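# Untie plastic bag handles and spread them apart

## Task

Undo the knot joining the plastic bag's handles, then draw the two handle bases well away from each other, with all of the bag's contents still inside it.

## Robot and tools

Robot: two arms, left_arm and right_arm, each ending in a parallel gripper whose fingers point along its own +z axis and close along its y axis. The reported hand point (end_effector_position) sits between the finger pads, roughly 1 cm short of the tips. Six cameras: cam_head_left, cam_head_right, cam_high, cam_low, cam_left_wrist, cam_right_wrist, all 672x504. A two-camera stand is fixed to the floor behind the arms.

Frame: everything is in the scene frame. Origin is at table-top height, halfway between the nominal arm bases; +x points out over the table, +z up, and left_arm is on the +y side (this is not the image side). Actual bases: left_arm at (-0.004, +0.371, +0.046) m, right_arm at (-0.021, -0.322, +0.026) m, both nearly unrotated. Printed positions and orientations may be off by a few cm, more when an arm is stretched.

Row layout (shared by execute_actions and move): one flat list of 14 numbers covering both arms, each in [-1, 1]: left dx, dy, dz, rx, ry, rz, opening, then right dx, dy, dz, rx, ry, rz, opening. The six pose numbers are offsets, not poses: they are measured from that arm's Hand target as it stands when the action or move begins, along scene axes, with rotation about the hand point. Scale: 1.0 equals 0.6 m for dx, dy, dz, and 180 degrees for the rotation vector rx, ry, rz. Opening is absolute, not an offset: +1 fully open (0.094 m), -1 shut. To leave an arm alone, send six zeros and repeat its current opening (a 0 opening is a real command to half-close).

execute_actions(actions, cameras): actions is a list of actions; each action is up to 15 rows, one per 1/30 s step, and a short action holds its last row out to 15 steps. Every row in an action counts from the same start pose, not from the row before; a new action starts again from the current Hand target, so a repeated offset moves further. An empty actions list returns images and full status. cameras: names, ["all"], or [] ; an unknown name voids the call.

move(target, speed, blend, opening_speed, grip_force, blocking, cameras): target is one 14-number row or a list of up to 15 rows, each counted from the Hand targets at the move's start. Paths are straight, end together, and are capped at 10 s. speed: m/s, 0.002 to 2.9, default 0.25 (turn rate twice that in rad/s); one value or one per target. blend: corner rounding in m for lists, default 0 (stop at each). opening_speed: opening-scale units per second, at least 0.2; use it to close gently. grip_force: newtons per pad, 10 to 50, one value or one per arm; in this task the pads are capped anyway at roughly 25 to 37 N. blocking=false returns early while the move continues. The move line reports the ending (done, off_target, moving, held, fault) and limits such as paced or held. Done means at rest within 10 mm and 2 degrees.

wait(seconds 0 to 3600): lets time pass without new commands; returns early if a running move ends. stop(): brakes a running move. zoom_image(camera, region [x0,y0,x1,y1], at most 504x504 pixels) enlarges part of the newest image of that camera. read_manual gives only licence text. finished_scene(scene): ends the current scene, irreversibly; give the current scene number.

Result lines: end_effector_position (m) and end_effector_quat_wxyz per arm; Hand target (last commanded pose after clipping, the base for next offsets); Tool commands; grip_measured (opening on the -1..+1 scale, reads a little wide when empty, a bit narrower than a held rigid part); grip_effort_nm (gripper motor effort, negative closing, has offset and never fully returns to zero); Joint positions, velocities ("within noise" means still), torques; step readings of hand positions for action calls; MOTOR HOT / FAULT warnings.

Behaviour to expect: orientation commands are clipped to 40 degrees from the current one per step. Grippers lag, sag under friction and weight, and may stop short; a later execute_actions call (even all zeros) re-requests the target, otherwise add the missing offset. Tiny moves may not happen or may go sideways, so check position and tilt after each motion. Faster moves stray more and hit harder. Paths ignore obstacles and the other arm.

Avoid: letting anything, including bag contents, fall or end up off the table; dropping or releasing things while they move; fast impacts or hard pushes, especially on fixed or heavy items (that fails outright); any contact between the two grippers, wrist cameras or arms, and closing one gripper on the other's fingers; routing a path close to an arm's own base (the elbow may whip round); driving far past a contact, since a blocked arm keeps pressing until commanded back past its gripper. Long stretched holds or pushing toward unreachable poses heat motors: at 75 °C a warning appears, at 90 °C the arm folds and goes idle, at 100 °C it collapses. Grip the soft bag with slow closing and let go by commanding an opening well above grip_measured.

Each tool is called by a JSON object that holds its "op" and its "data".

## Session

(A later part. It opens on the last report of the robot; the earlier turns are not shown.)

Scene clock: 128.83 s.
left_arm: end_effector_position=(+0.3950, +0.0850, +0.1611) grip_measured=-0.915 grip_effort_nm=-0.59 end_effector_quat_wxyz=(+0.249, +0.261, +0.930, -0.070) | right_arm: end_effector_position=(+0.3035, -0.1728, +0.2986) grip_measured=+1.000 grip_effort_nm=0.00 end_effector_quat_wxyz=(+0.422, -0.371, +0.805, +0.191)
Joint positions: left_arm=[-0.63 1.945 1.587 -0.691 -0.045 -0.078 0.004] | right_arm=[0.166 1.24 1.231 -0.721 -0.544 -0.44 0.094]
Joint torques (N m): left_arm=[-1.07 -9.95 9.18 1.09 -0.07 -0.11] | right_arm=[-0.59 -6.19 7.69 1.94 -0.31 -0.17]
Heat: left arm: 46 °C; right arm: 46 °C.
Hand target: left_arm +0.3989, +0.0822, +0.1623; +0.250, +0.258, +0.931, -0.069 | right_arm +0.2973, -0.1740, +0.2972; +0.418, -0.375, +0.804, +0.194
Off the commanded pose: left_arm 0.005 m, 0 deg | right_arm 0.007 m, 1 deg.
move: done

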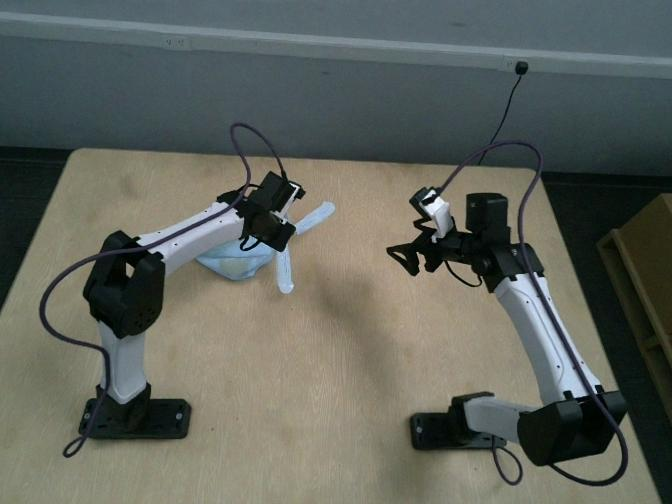

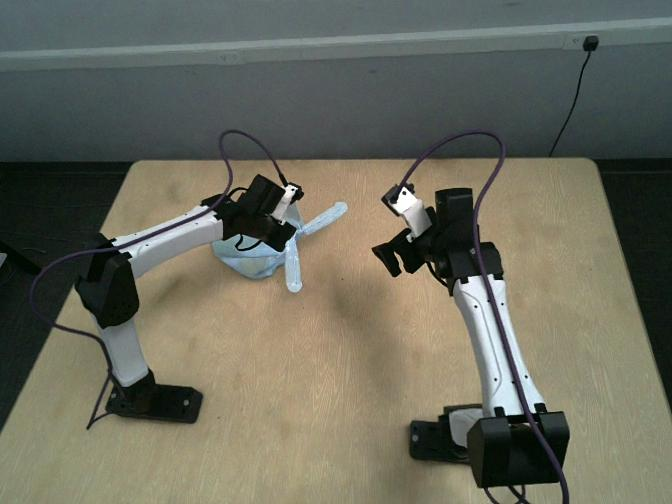

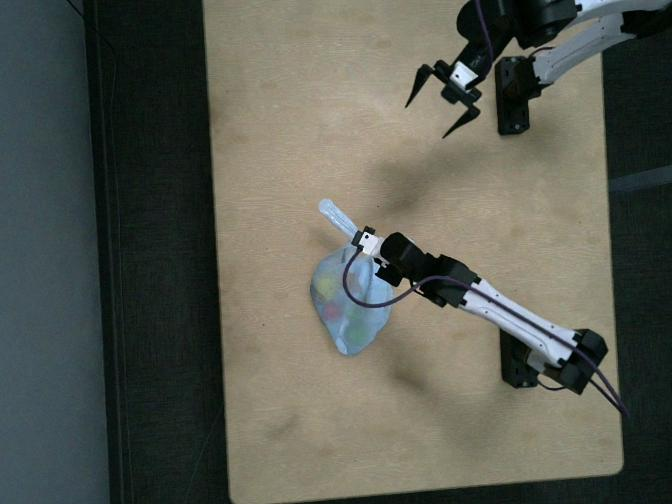

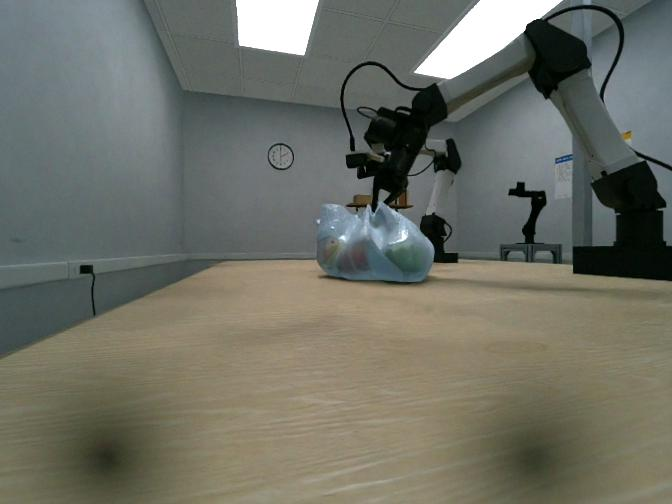

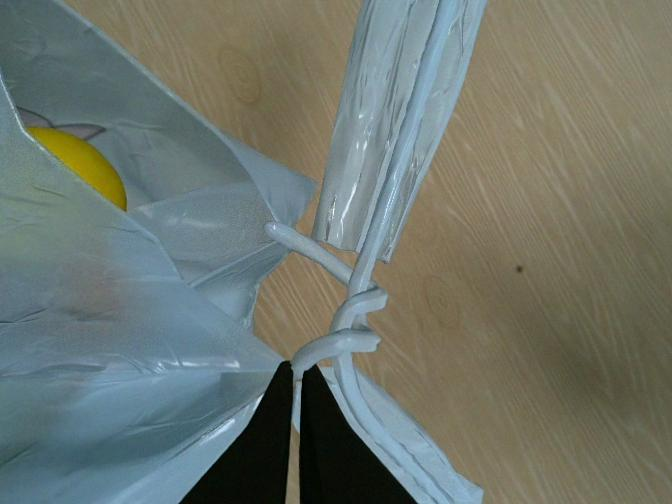

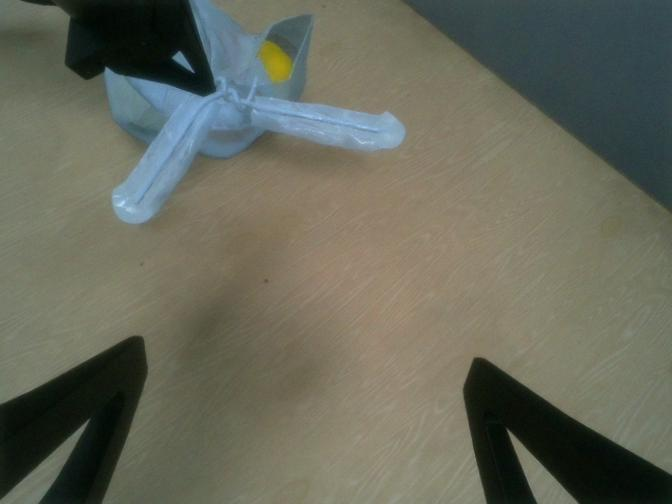

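{"op": "move", "data": {"target": [0, 0, 0.01, -0.268, 0.177, 0.423, -1, 0, 0, 0, 0, 0, 0, 1], "cameras": ["all"], "speed": 0.25}}

{"op": "zoom_image", "data": {"camera": "cam_right_wrist", "region": [180, 20, 320, 140]}}

Scene clock: 165.70 s.
left_arm: end_effector_position=(+0.3990, +0.0818, +0.1528) grip_measured=-0.915 grip_effort_nm=-0.59 end_effector_quat_wxyz=(+0.072, -0.487, +0.820, -0.292) | right_arm: end_effector_position=(+0.3034, -0.1728, +0.2986) grip_measured=+1.000 grip_effort_nm=0.00 end_effector_quat_wxyz=(+0.422, -0.371, +0.805, +0.191)
Joint positions: left_arm=[-0.572 1.915 1.467 -0.523 0.122 -1.69 0.004] | right_arm=[0.166 1.24 1.231 -0.721 -0.544 -0.441 0.094]
Joint torques (N m): left_arm=[-0.54 -14.34 6.23 1.26 0.08 -0.05] | right_arm=[-0.54 -6.17 7.68 1.94 -0.32 -0.17]
Heat: left arm: 46 °C; right arm: 43 °C.
Hand target: left_arm +0.3990, +0.0822, +0.1683; +0.076, -0.487, +0.813, -0.310 | right_arm +0.2973, -0.1740, +0.2972; +0.418, -0.375, +0.804, +0.194
Off the commanded pose: left_arm 0.015 m, 2 deg | right_arm 0.006 m, 1 deg.
move: off_target (left_arm)

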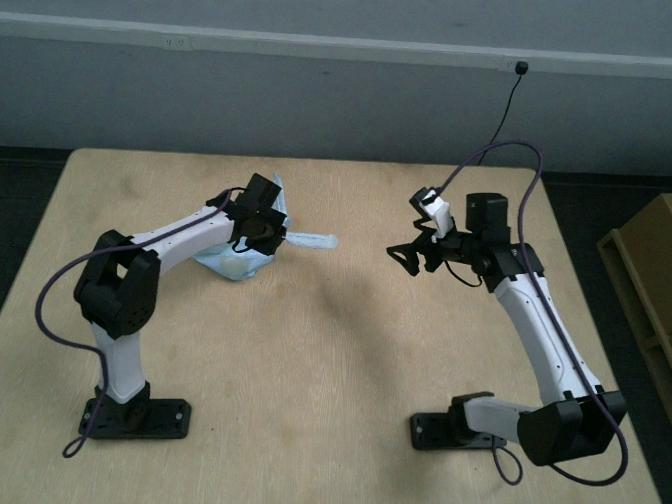

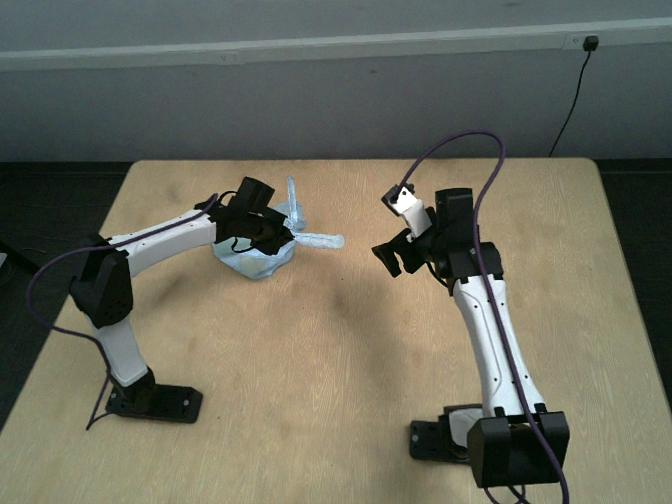

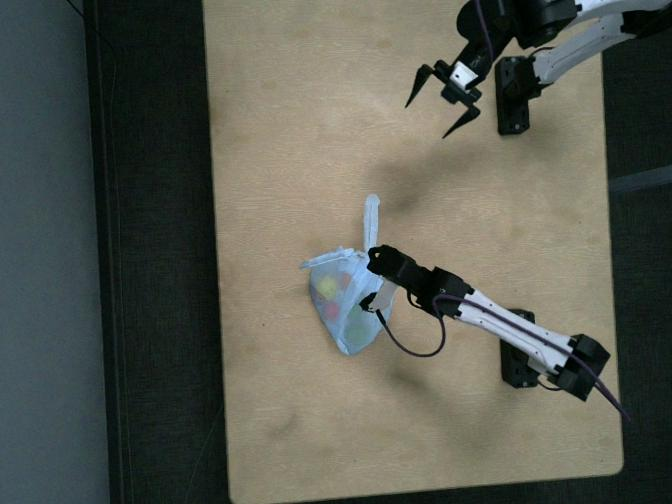

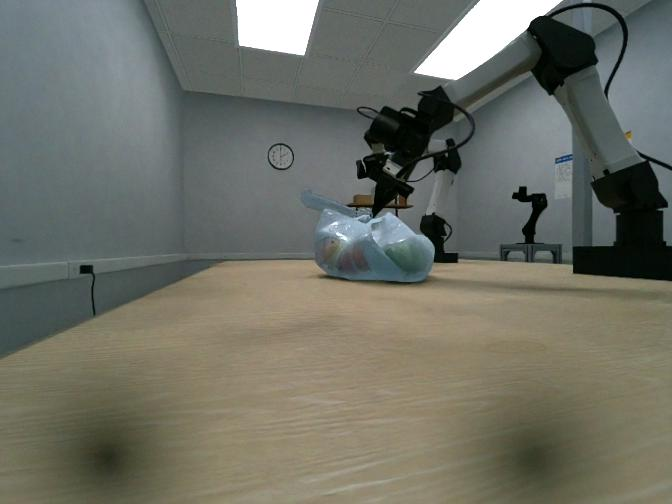

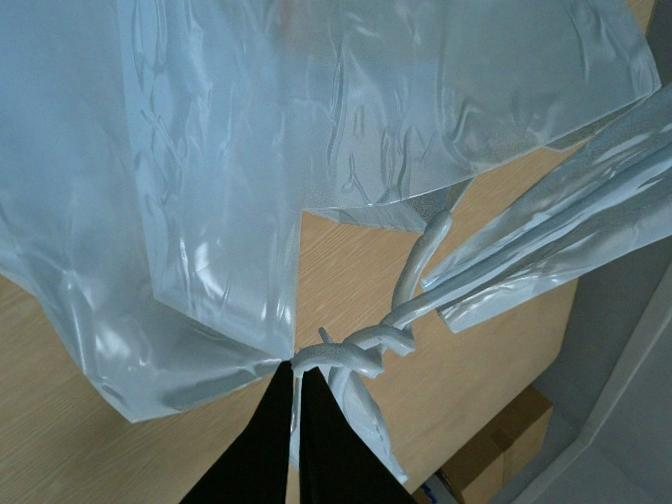

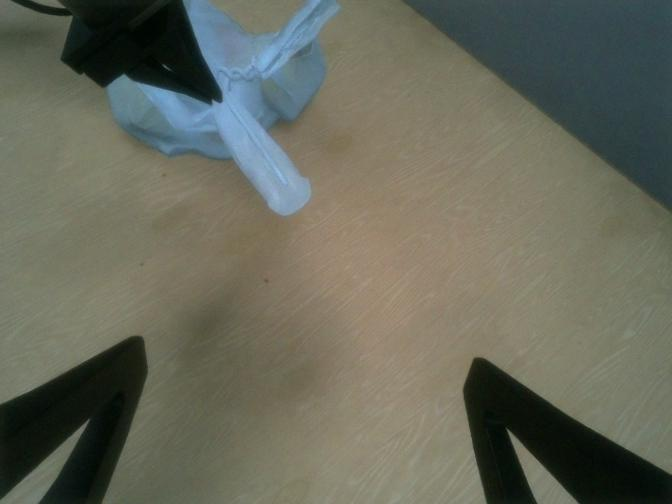

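Scaled by 3.600 from the camera's image (finer frame: 960x720).

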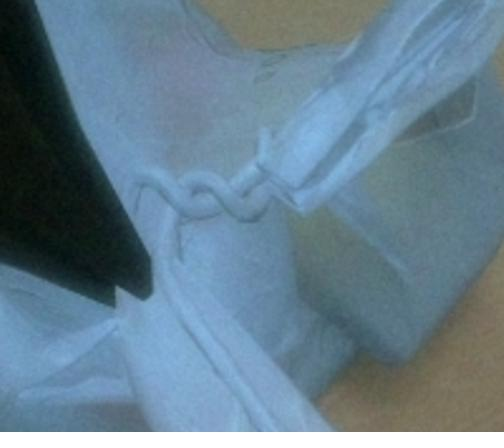

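{"op": "move", "data": {"target": [-0.167, -0.133, 0.01, 0.112, -0.114, -0.228, -1, -0.1, -0.08, 0.03, 0, 0, 0, 1], "cameras": ["cam_left_wrist", "cam_right_wrist", "cam_head_right", "cam_high"], "speed": 0.12}}

{"op": "zoom_image", "data": {"camera": "cam_left_wrist", "region": [200, 180, 480, 420]}}

Scene clock: 192.67 s.
left_arm: end_effector_position=(+0.3029, +0.0031, +0.1594) grip_measured=-0.916 grip_effort_nm=-0.59 end_effector_quat_wxyz=(+0.177, -0.100, +0.949, -0.242) | right_arm: end_effector_position=(+0.2420, -0.2220, +0.3123) grip_measured=+1.000 grip_effort_nm=0.00 end_effector_quat_wxyz=(+0.416, -0.371, +0.807, +0.192)
Joint positions: left_arm=[-0.879 1.839 1.393 -0.516 -0.031 -1.087 0.004] | right_arm=[-0.057 1.061 1.224 -1.023 -0.7 -0.641 0.094]
Joint torques (N m): left_arm=[-1.65 -13.65 6.76 1.16 -0.09 0.09] | right_arm=[-0.72 -3.6 8.35 1.69 -0.43 -0.17]
Heat: left arm: 44 °C; right arm: 43 °C.
Hand target: left_arm +0.2988, +0.0024, +0.1744; +0.185, -0.092, +0.945, -0.253 | right_arm +0.2373, -0.2220, +0.3151; +0.418, -0.375, +0.804, +0.195
Off the commanded pose: left_arm 0.015 m, 2 deg | right_arm 0.005 m, 1 deg.
move: off_target (left_arm)
Images, in order (width x height): cam_head_right 672x504, cam_high 672x504, cam_left_wrist 672x504, cam_right_wrist 672x504.

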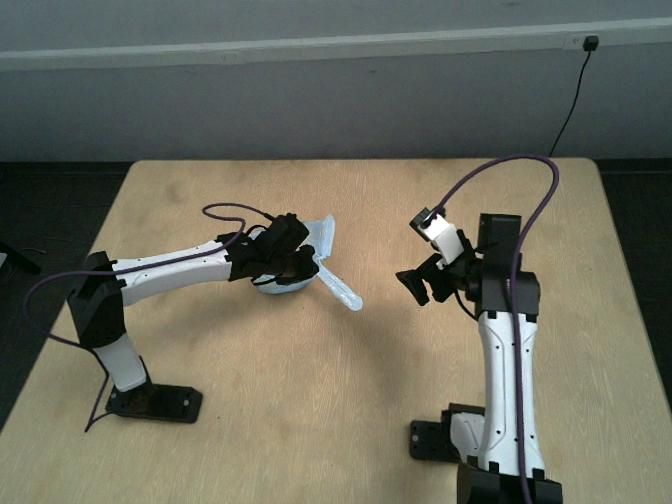

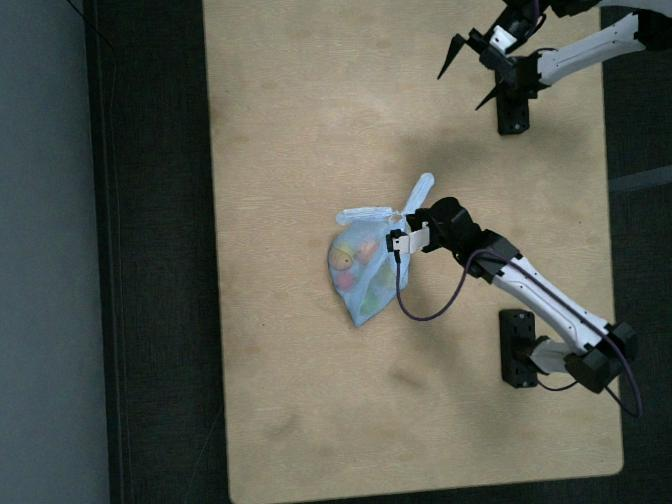

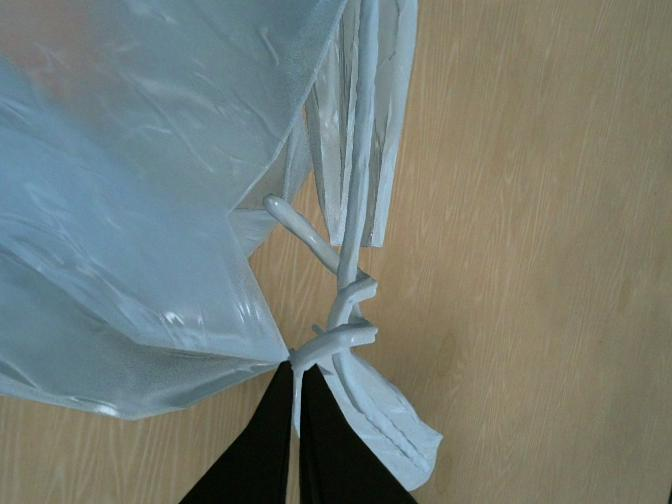

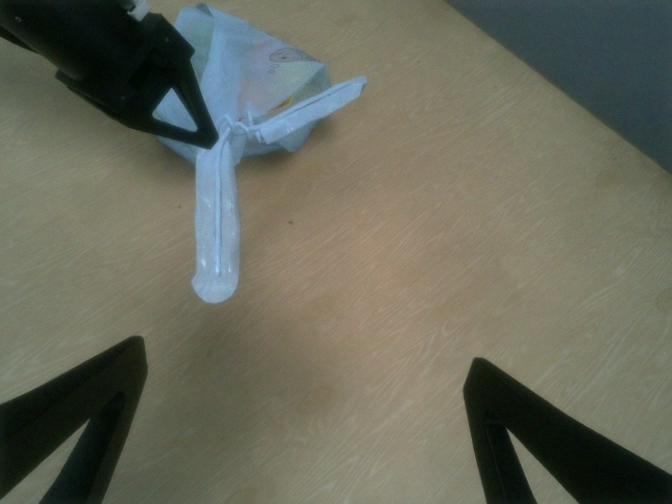

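Scaled by 1.800 from the camera's image (finer frame: 960x720).

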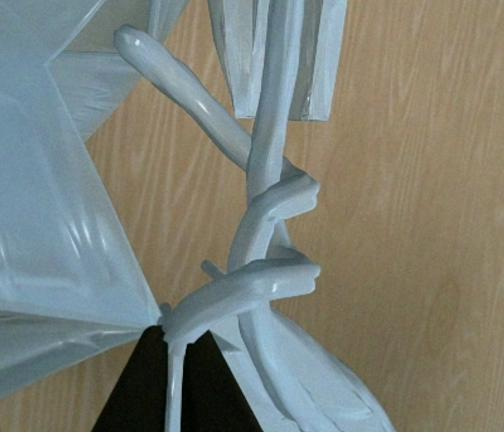

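{"op": "move", "data": {"target": [[0, 0, 0.015, -0.111, 0, 0, -1, 0.0, 0.0, 0.0, 0, 0, 0, 0], [0, 0, 0.015, -0.111, 0, 0, -1, 0.132, 0.27, -0.15, -0.068, 0.048, 0.055, 0]], "cameras": ["cam_left_wrist", "cam_right_wrist", "cam_head_right"], "speed": 0.2}}

{"op": "zoom_image", "data": {"camera": "cam_right_wrist", "region": [200, 180, 480, 420]}}

{"op": "zoom_image", "data": {"camera": "cam_left_wrist", "region": [200, 180, 480, 420]}}

Scene clock: 207.73 s.
left_arm: end_effector_position=(+0.3008, +0.0042, +0.1692) grip_measured=-0.916 grip_effort_nm=-0.59 end_effector_quat_wxyz=(+0.165, -0.127, +0.896, -0.393) | right_arm: end_effector_position=(+0.3087, -0.0636, +0.2168) grip_measured=+0.002 grip_effort_nm=-0.10 end_effector_quat_wxyz=(+0.283, -0.475, +0.815, +0.175)
Joint positions: left_arm=[-0.809 1.7 1.078 -0.08 0.167 -1.176 0.004] | right_arm=[0.517 1.603 1.401 -0.769 -0.337 -0.424 0.047]
Joint torques (N m): left_arm=[-0.76 -11.74 6.41 1.71 0.23 -0.04] | right_arm=[0.21 -7.43 11.25 1.97 -0.01 0.1]
Heat: left arm: 46 °C; right arm: 43 °C.
Hand target: left_arm +0.2987, +0.0024, +0.1834; +0.166, -0.123, +0.887, -0.413 | right_arm +0.3166, -0.0601, +0.2251; +0.296, -0.469, +0.814, +0.171
Off the commanded pose: left_arm 0.014 m, 3 deg | right_arm 0.012 m, 2 deg.
move: off_target (left_arm, right_arm)
Images, in order (width x height): cam_head_right 672x504, cam_left_wrist 672x504, cam_right_wrist 672x504.

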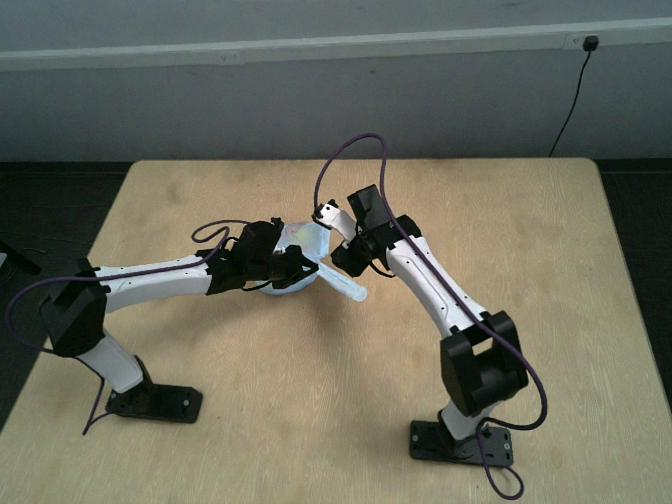

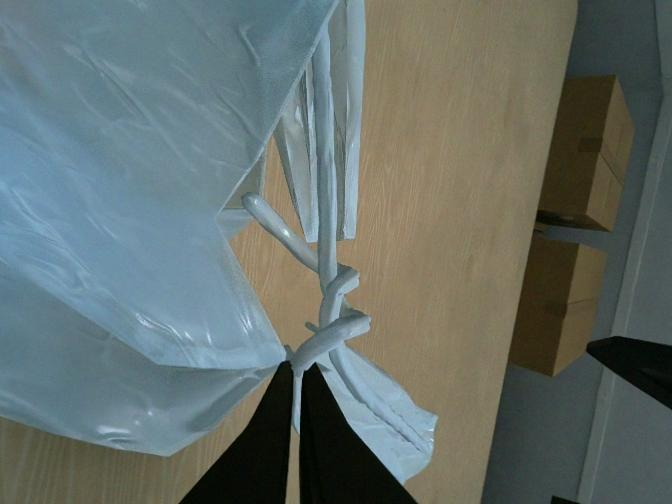

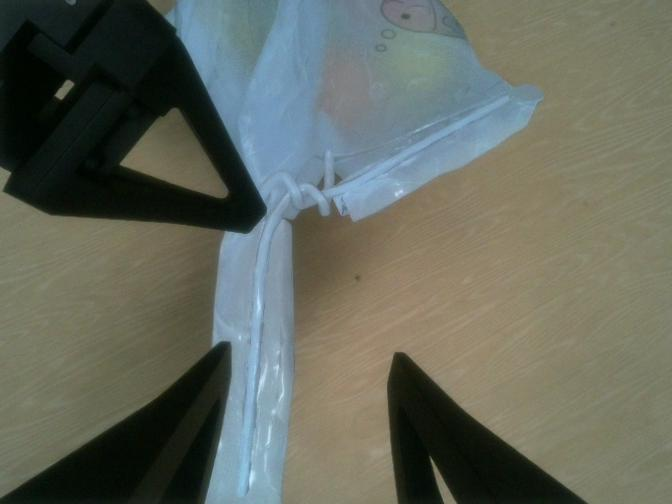

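Scaled by 1.800 from the camera's image (finer frame: 960x720).

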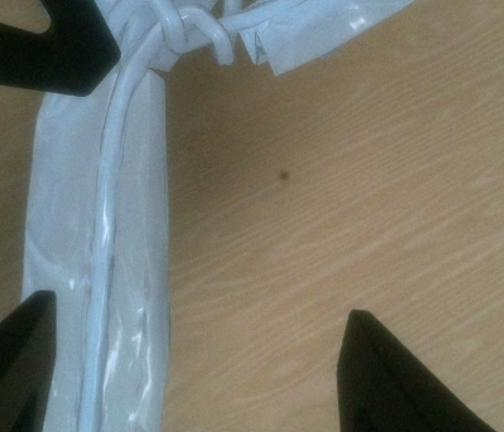

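Scaled by 1.800 from the camera's image (finer frame: 960x720).

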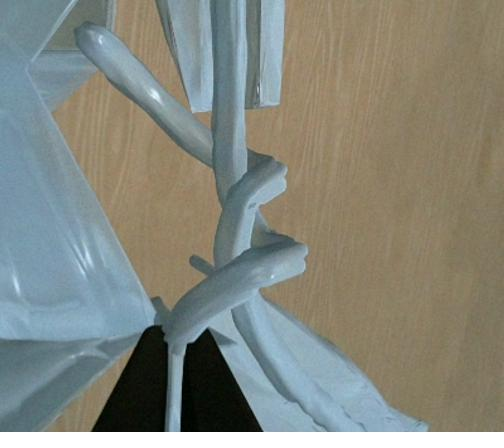

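{"op": "zoom_image", "data": {"camera": "cam_right_wrist", "region": [220, 120, 400, 260]}}

Scaled by 2.800 from the camera's image (finer frame: 960x720).

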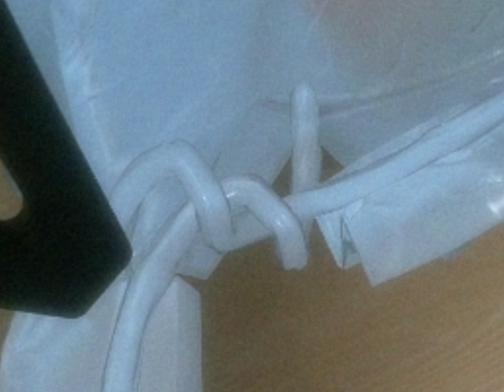

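{"op": "move", "data": {"target": [0, 0, 0, 0, 0, 0, -1, 0.067, 0.093, -0.0585, 0, 0, 0, -0.55], "cameras": ["cam_left_wrist", "cam_right_wrist"], "speed": 0.12}}

{"op": "zoom_image", "data": {"camera": "cam_right_wrist", "region": [200, 180, 480, 420]}}

Scene clock: 227.57 s.
left_arm: end_effector_position=(+0.3008, +0.0042, +0.1692) grip_measured=-0.916 grip_effort_nm=-0.59 end_effector_quat_wxyz=(+0.165, -0.127, +0.896, -0.393) | right_arm: end_effector_position=(+0.3481, -0.0106, +0.1832) grip_measured=-0.548 grip_effort_nm=-0.10 end_effector_quat_wxyz=(+0.281, -0.474, +0.816, +0.173)
Joint positions: left_arm=[-0.809 1.7 1.078 -0.08 0.167 -1.176 0.004] | right_arm=[0.586 1.838 1.539 -0.656 -0.294 -0.364 0.021]
Joint torques (N m): left_arm=[-0.77 -11.71 6.39 1.71 0.23 -0.04] | right_arm=[0.36 -9.37 11.3 2.11 0.01 0.1]
Heat: left arm: 46 °C; right arm: 48 °C.
Hand target: left_arm +0.2987, +0.0024, +0.1834; +0.166, -0.123, +0.887, -0.413 | right_arm +0.3567, -0.0042, +0.1899; +0.296, -0.470, +0.814, +0.171
Off the commanded pose: left_arm 0.014 m, 3 deg | right_arm 0.013 m, 2 deg.
move: off_target (right_arm)

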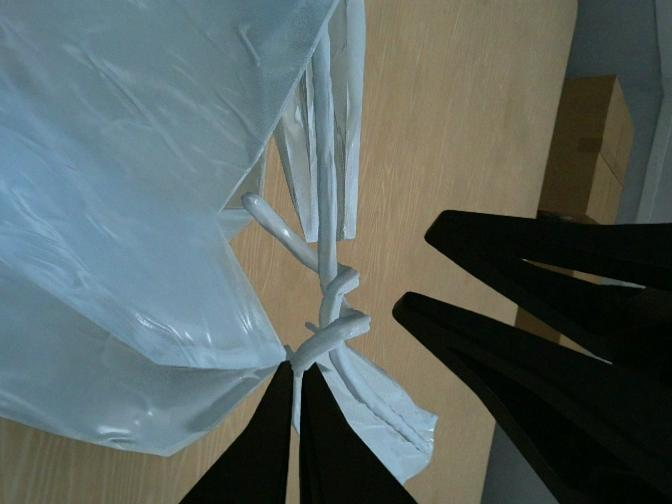

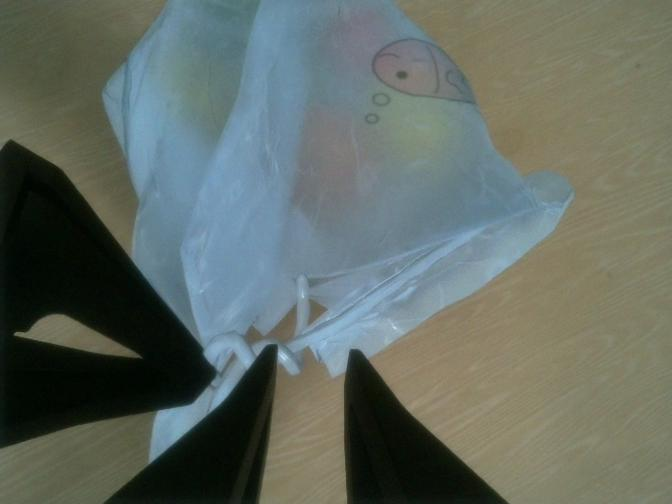

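Scaled by 1.800 from the camera's image (finer frame: 960x720).

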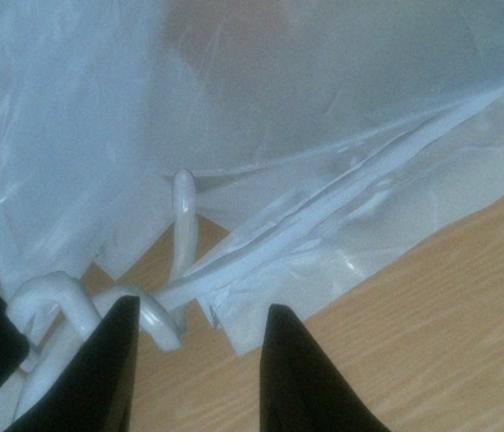

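{"op": "move", "data": {"target": [0, 0, 0, 0, 0, 0, -1, 0.0178, 0.0413, -0.0558, 0, 0, 0, -0.55], "cameras": ["cam_left_wrist", "cam_right_wrist"], "speed": 0.06}}

{"op": "zoom_image", "data": {"camera": "cam_right_wrist", "region": [200, 180, 480, 420]}}

{"op": "zoom_image", "data": {"camera": "cam_left_wrist", "region": [200, 130, 480, 370]}}

Scene clock: 236.17 s.
left_arm: end_effector_position=(+0.3005, +0.0040, +0.1692) grip_measured=-0.916 grip_effort_nm=-0.59 end_effector_quat_wxyz=(+0.164, -0.127, +0.896, -0.394) | right_arm: end_effector_position=(+0.3617, +0.0115, +0.1517) grip_measured=-0.548 grip_effort_nm=-0.09 end_effector_quat_wxyz=(+0.285, -0.472, +0.817, +0.170)
Joint positions: left_arm=[-0.809 1.7 1.078 -0.08 0.17 -1.176 0.004] | right_arm=[0.616 1.935 1.539 -0.545 -0.267 -0.336 0.021]
Joint torques (N m): left_arm=[-0.77 -11.75 6.39 1.7 0.2 -0.03] | right_arm=[0.81 -9.95 11.22 2.06 0 0.09]
Heat: left arm: 46 °C; right arm: 49 °C.
Hand target: left_arm +0.2987, +0.0024, +0.1834; +0.166, -0.123, +0.887, -0.413 | right_arm +0.3674, +0.0206, +0.1564; +0.296, -0.469, +0.814, +0.171
Off the commanded pose: left_arm 0.014 m, 3 deg | right_arm 0.012 m, 1 deg.
move: off_target (right_arm)

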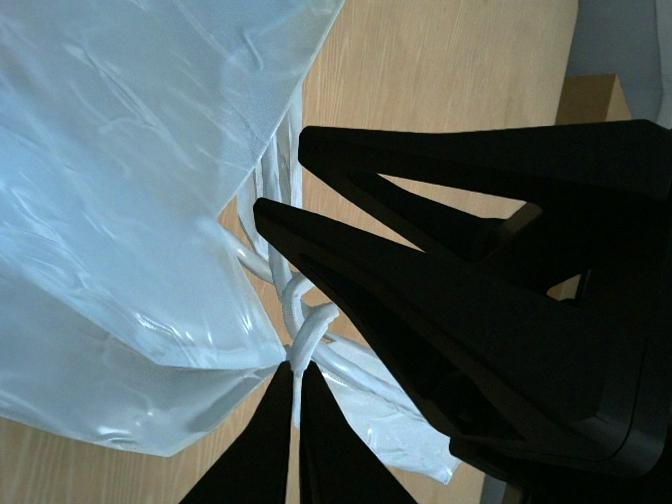

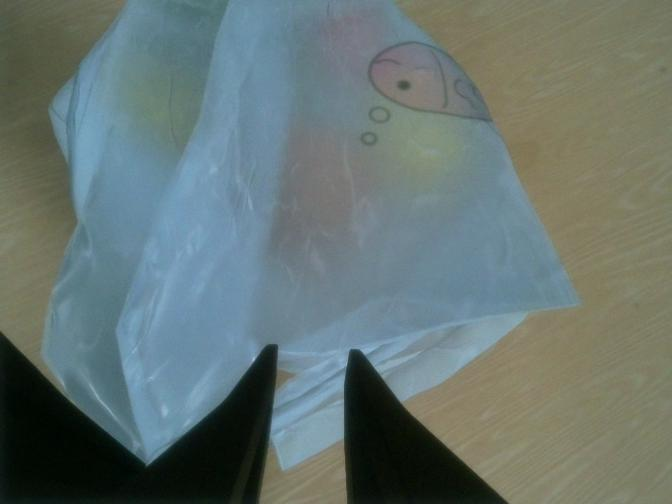

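Scaled by 1.800 from the camera's image (finer frame: 960x720).

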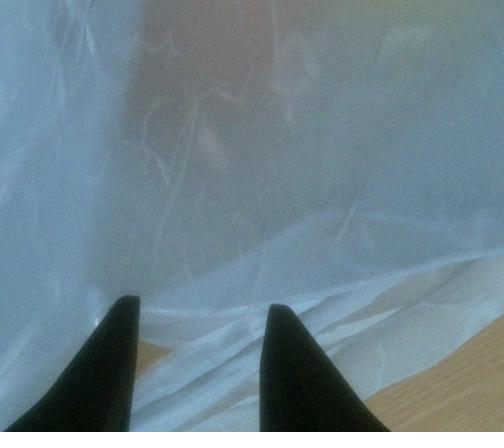

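Scaled by 1.800 from the camera's image (finer frame: 960x720).

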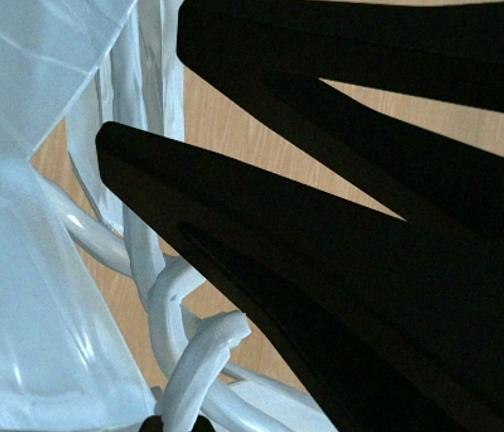

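{"op": "move", "data": {"target": [0, 0, 0, 0, 0, 0, -1, -0.0178, -0.0413, 0.0658, 0, 0, 0, -0.55], "cameras": ["cam_left_wrist", "cam_right_wrist"], "speed": 0.08}}

{"op": "zoom_image", "data": {"camera": "cam_right_wrist", "region": [200, 180, 480, 420]}}

{"op": "zoom_image", "data": {"camera": "cam_left_wrist", "region": [200, 130, 480, 370]}}

Scene clock: 243.17 s.
left_arm: end_effector_position=(+0.3005, +0.0037, +0.1696) grip_measured=-0.916 grip_effort_nm=-0.59 end_effector_quat_wxyz=(+0.163, -0.126, +0.895, -0.395) | right_arm: end_effector_position=(+0.3554, -0.0039, +0.1751) grip_measured=-0.548 grip_effort_nm=-0.10 end_effector_quat_wxyz=(+0.279, -0.466, +0.823, +0.166)
Joint positions: left_arm=[-0.809 1.7 1.078 -0.078 0.171 -1.176 0.004] | right_arm=[0.599 1.879 1.565 -0.644 -0.267 -0.338 0.021]
Joint torques (N m): left_arm=[-0.75 -11.73 6.39 1.7 0.19 -0.03] | right_arm=[-0.66 -13.93 10.96 1.68 -0.22 -0.18]
Heat: left arm: 46 °C; right arm: 50 °C.
Hand target: left_arm +0.2988, +0.0024, +0.1834; +0.166, -0.123, +0.887, -0.414 | right_arm +0.3567, -0.0043, +0.1960; +0.296, -0.469, +0.814, +0.171
Off the commanded pose: left_arm 0.014 m, 2 deg | right_arm 0.021 m, 2 deg.
move: off_target (right_arm)

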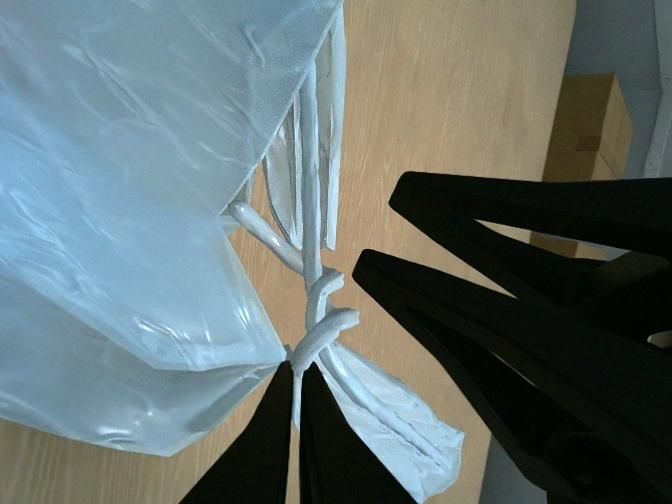

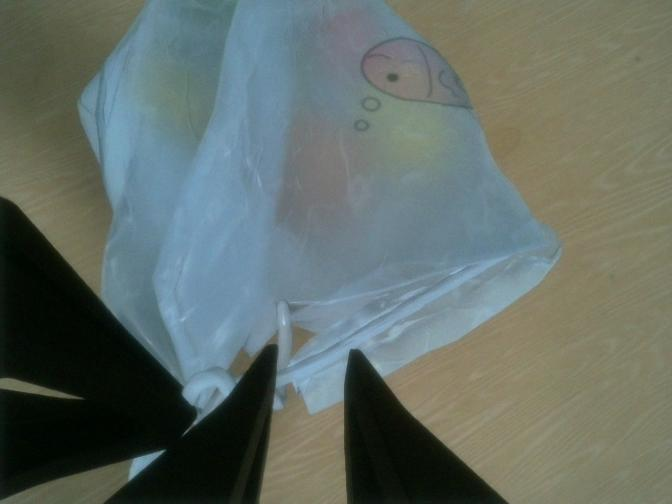

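Scaled by 1.800 from the camera's image (finer frame: 960x720).

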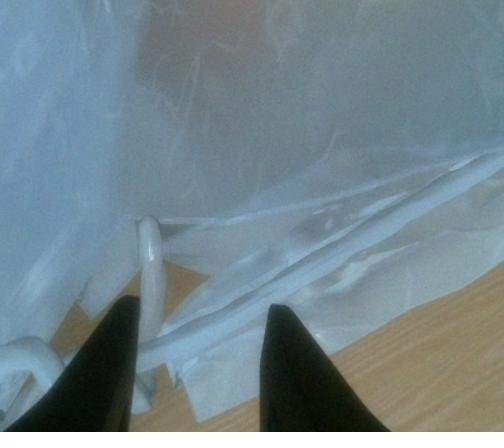

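Scaled by 1.800 from the camera's image (finer frame: 960x720).

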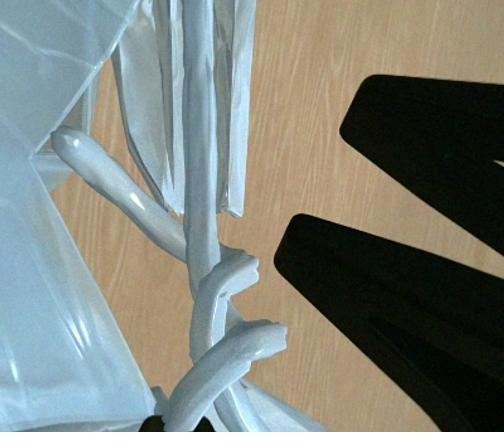

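{"op": "move", "data": {"target": [0, 0, 0, 0, 0, 0, -1, -0.028, -0.027, 0.022, 0, 0, 0, -0.5], "cameras": ["cam_left_wrist", "cam_right_wrist"], "speed": 0.08}}

{"op": "zoom_image", "data": {"camera": "cam_right_wrist", "region": [170, 200, 450, 440]}}

{"op": "zoom_image", "data": {"camera": "cam_left_wrist", "region": [200, 130, 480, 370]}}

Scene clock: 260.80 s.
left_arm: end_effector_position=(+0.3005, +0.0037, +0.1696) grip_measured=-0.916 grip_effort_nm=-0.59 end_effector_quat_wxyz=(+0.163, -0.126, +0.895, -0.395) | right_arm: end_effector_position=(+0.3459, -0.0153, +0.2064) grip_measured=-0.502 grip_effort_nm=0.09 end_effector_quat_wxyz=(+0.299, -0.465, +0.816, +0.168)
Joint positions: left_arm=[-0.809 1.7 1.078 -0.078 0.171 -1.176 0.004] | right_arm=[0.588 1.788 1.549 -0.679 -0.274 -0.346 0.023]
Joint torques (N m): left_arm=[-0.76 -11.73 6.39 1.7 0.19 -0.03] | right_arm=[-0.64 -12.66 7.3 1.74 -0.23 -0.17]
Heat: left arm: 46 °C; right arm: 48 °C.
Hand target: left_arm +0.2988, +0.0024, +0.1834; +0.166, -0.123, +0.887, -0.414 | right_arm +0.3399, -0.0204, +0.2091; +0.296, -0.469, +0.814, +0.171
Off the commanded pose: left_arm 0.014 m, 2 deg | right_arm 0.008 m, 1 deg.
move: done

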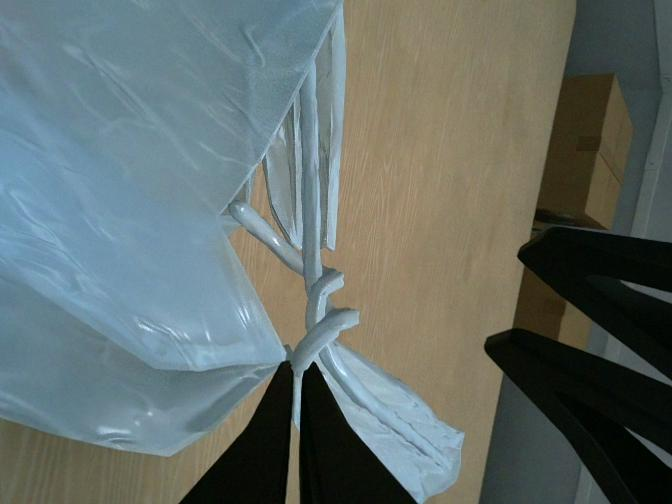

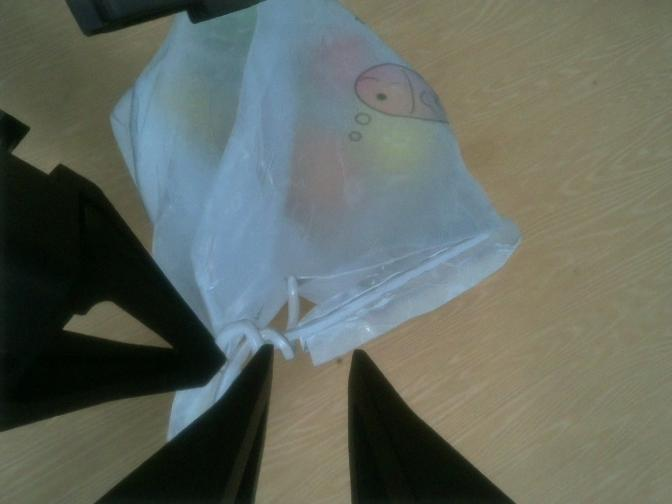

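Scaled by 1.800 from the camera's image (finer frame: 960x720).

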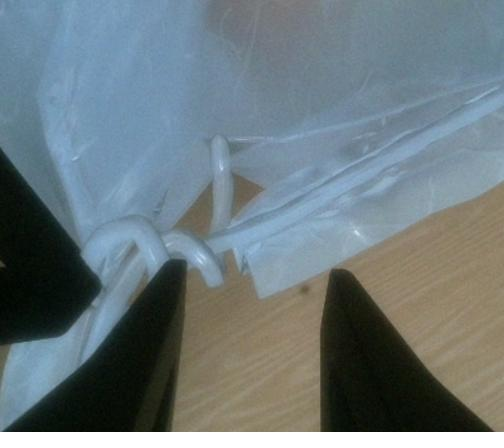

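Scaled by 1.800 from the camera's image (finer frame: 960x720).

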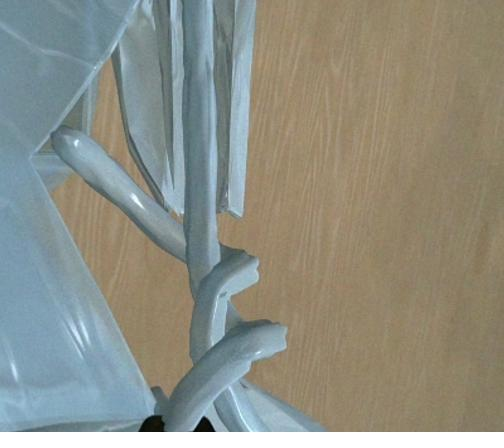

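{"op": "move", "data": {"target": [0, 0, 0, 0, 0, 0, -1, -0.0197, -0.0067, -0.012, 0, 0, 0, -0.7], "cameras": ["cam_left_wrist", "cam_right_wrist"], "speed": 0.08}}

{"op": "zoom_image", "data": {"camera": "cam_right_wrist", "region": [170, 200, 450, 440]}}

Scene clock: 269.07 s.
left_arm: end_effector_position=(+0.3005, +0.0037, +0.1696) grip_measured=-0.916 grip_effort_nm=-0.59 end_effector_quat_wxyz=(+0.163, -0.126, +0.895, -0.395) | right_arm: end_effector_position=(+0.3306, -0.0258, +0.1914) grip_measured=-0.698 grip_effort_nm=-0.10 end_effector_quat_wxyz=(+0.280, -0.466, +0.823, +0.166)
Joint positions: left_arm=[-0.809 1.7 1.078 -0.078 0.171 -1.176 0.004] | right_arm=[0.588 1.748 1.465 -0.675 -0.274 -0.347 0.014]
Joint torques (N m): left_arm=[-0.75 -11.74 6.41 1.7 0.19 -0.03] | right_arm=[0.12 -12.96 7.34 2.09 -0.16 -0.11]
Heat: left arm: 46 °C; right arm: 49 °C.
Hand target: left_arm +0.2988, +0.0024, +0.1834; +0.166, -0.123, +0.887, -0.414 | right_arm +0.3282, -0.0244, +0.2021; +0.296, -0.470, +0.814, +0.171
Off the commanded pose: left_arm 0.014 m, 2 deg | right_arm 0.011 m, 2 deg.
move: off_target (right_arm)

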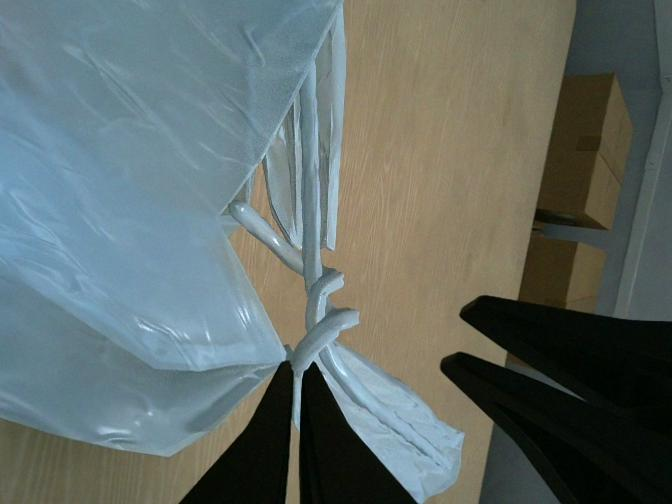

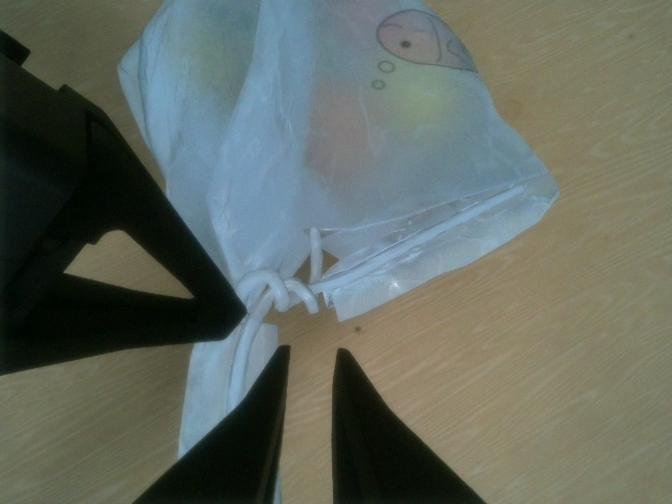

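Scaled by 1.800 from the camera's image (finer frame: 960x720).

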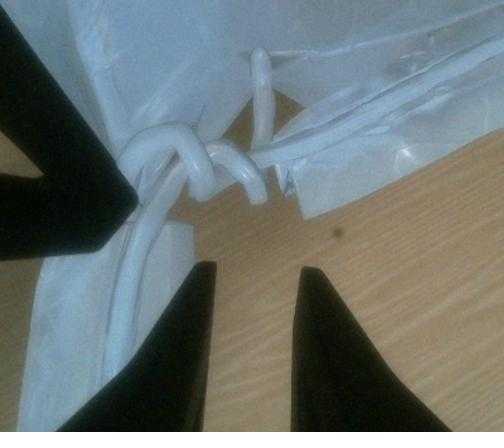

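{"op": "move", "data": {"target": [0, 0, 0, 0, 0, 0, -1, 0.017, 0.030, -0.045, 0, 0, 0, -0.7], "cameras": ["cam_left_wrist", "cam_right_wrist"], "speed": 0.06}}

{"op": "zoom_image", "data": {"camera": "cam_right_wrist", "region": [170, 200, 450, 440]}}

{"op": "zoom_image", "data": {"camera": "cam_left_wrist", "region": [200, 130, 480, 370]}}

Scene clock: 275.13 s.
left_arm: end_effector_position=(+0.3005, +0.0037, +0.1696) grip_measured=-0.916 grip_effort_nm=-0.59 end_effector_quat_wxyz=(+0.163, -0.126, +0.895, -0.395) | right_arm: end_effector_position=(+0.3381, -0.0088, +0.1834) grip_measured=-0.698 grip_effort_nm=-0.10 end_effector_quat_wxyz=(+0.300, -0.473, +0.810, +0.171)
Joint positions: left_arm=[-0.809 1.7 1.078 -0.078 0.171 -1.176 0.004] | right_arm=[0.608 1.781 1.447 -0.577 -0.274 -0.345 0.014]
Joint torques (N m): left_arm=[-0.73 -11.73 6.41 1.7 0.19 -0.03] | right_arm=[0.47 -8.9 7.51 2.17 -0.02 0.09]
Heat: left arm: 46 °C; right arm: 50 °C.
Hand target: left_arm +0.2988, +0.0024, +0.1834; +0.166, -0.123, +0.887, -0.414 | right_arm +0.3383, -0.0065, +0.1749; +0.296, -0.470, +0.814, +0.171
Off the commanded pose: left_arm 0.014 m, 2 deg | right_arm 0.009 m, 1 deg.
move: done

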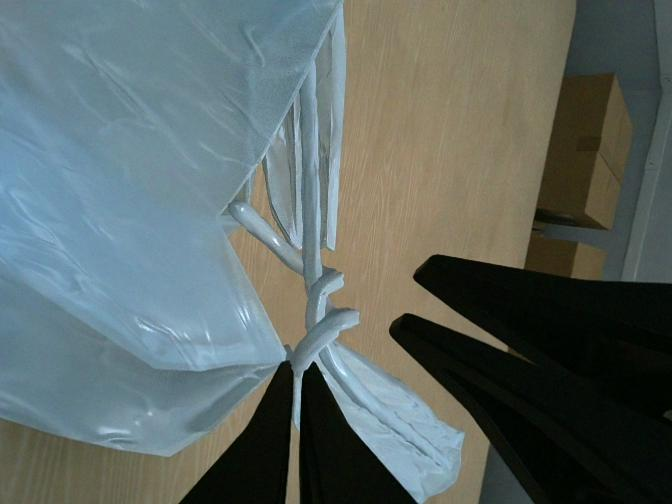

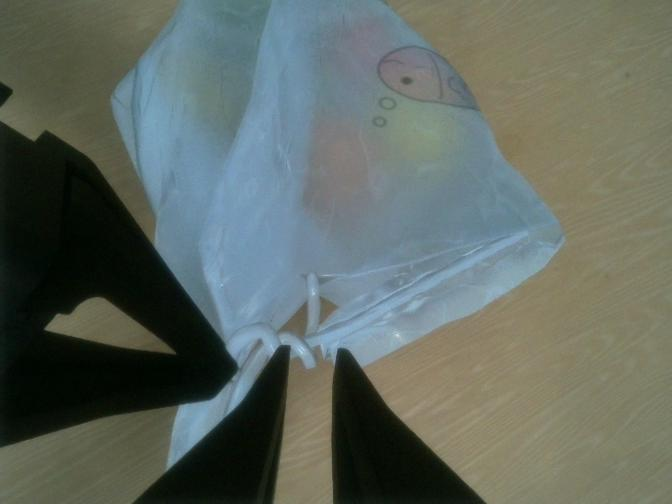

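Scaled by 1.800 from the camera's image (finer frame: 960x720).

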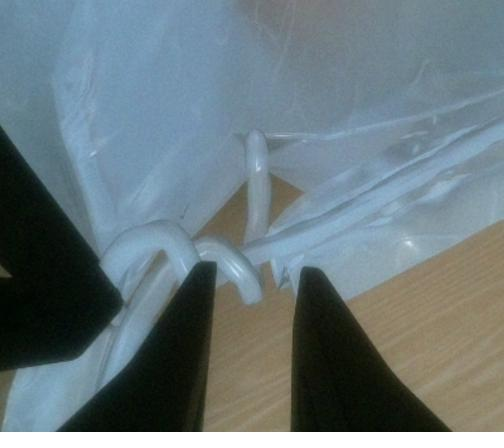

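Scaled by 1.800 from the camera's image (finer frame: 960x720).

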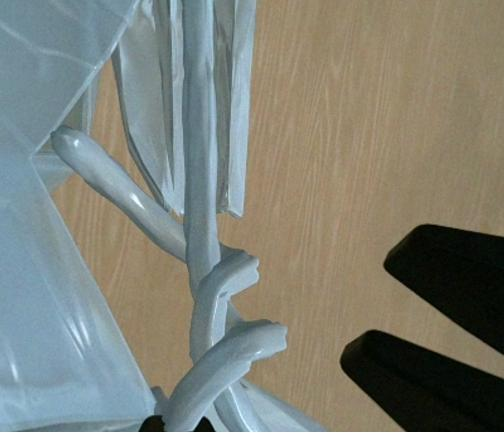

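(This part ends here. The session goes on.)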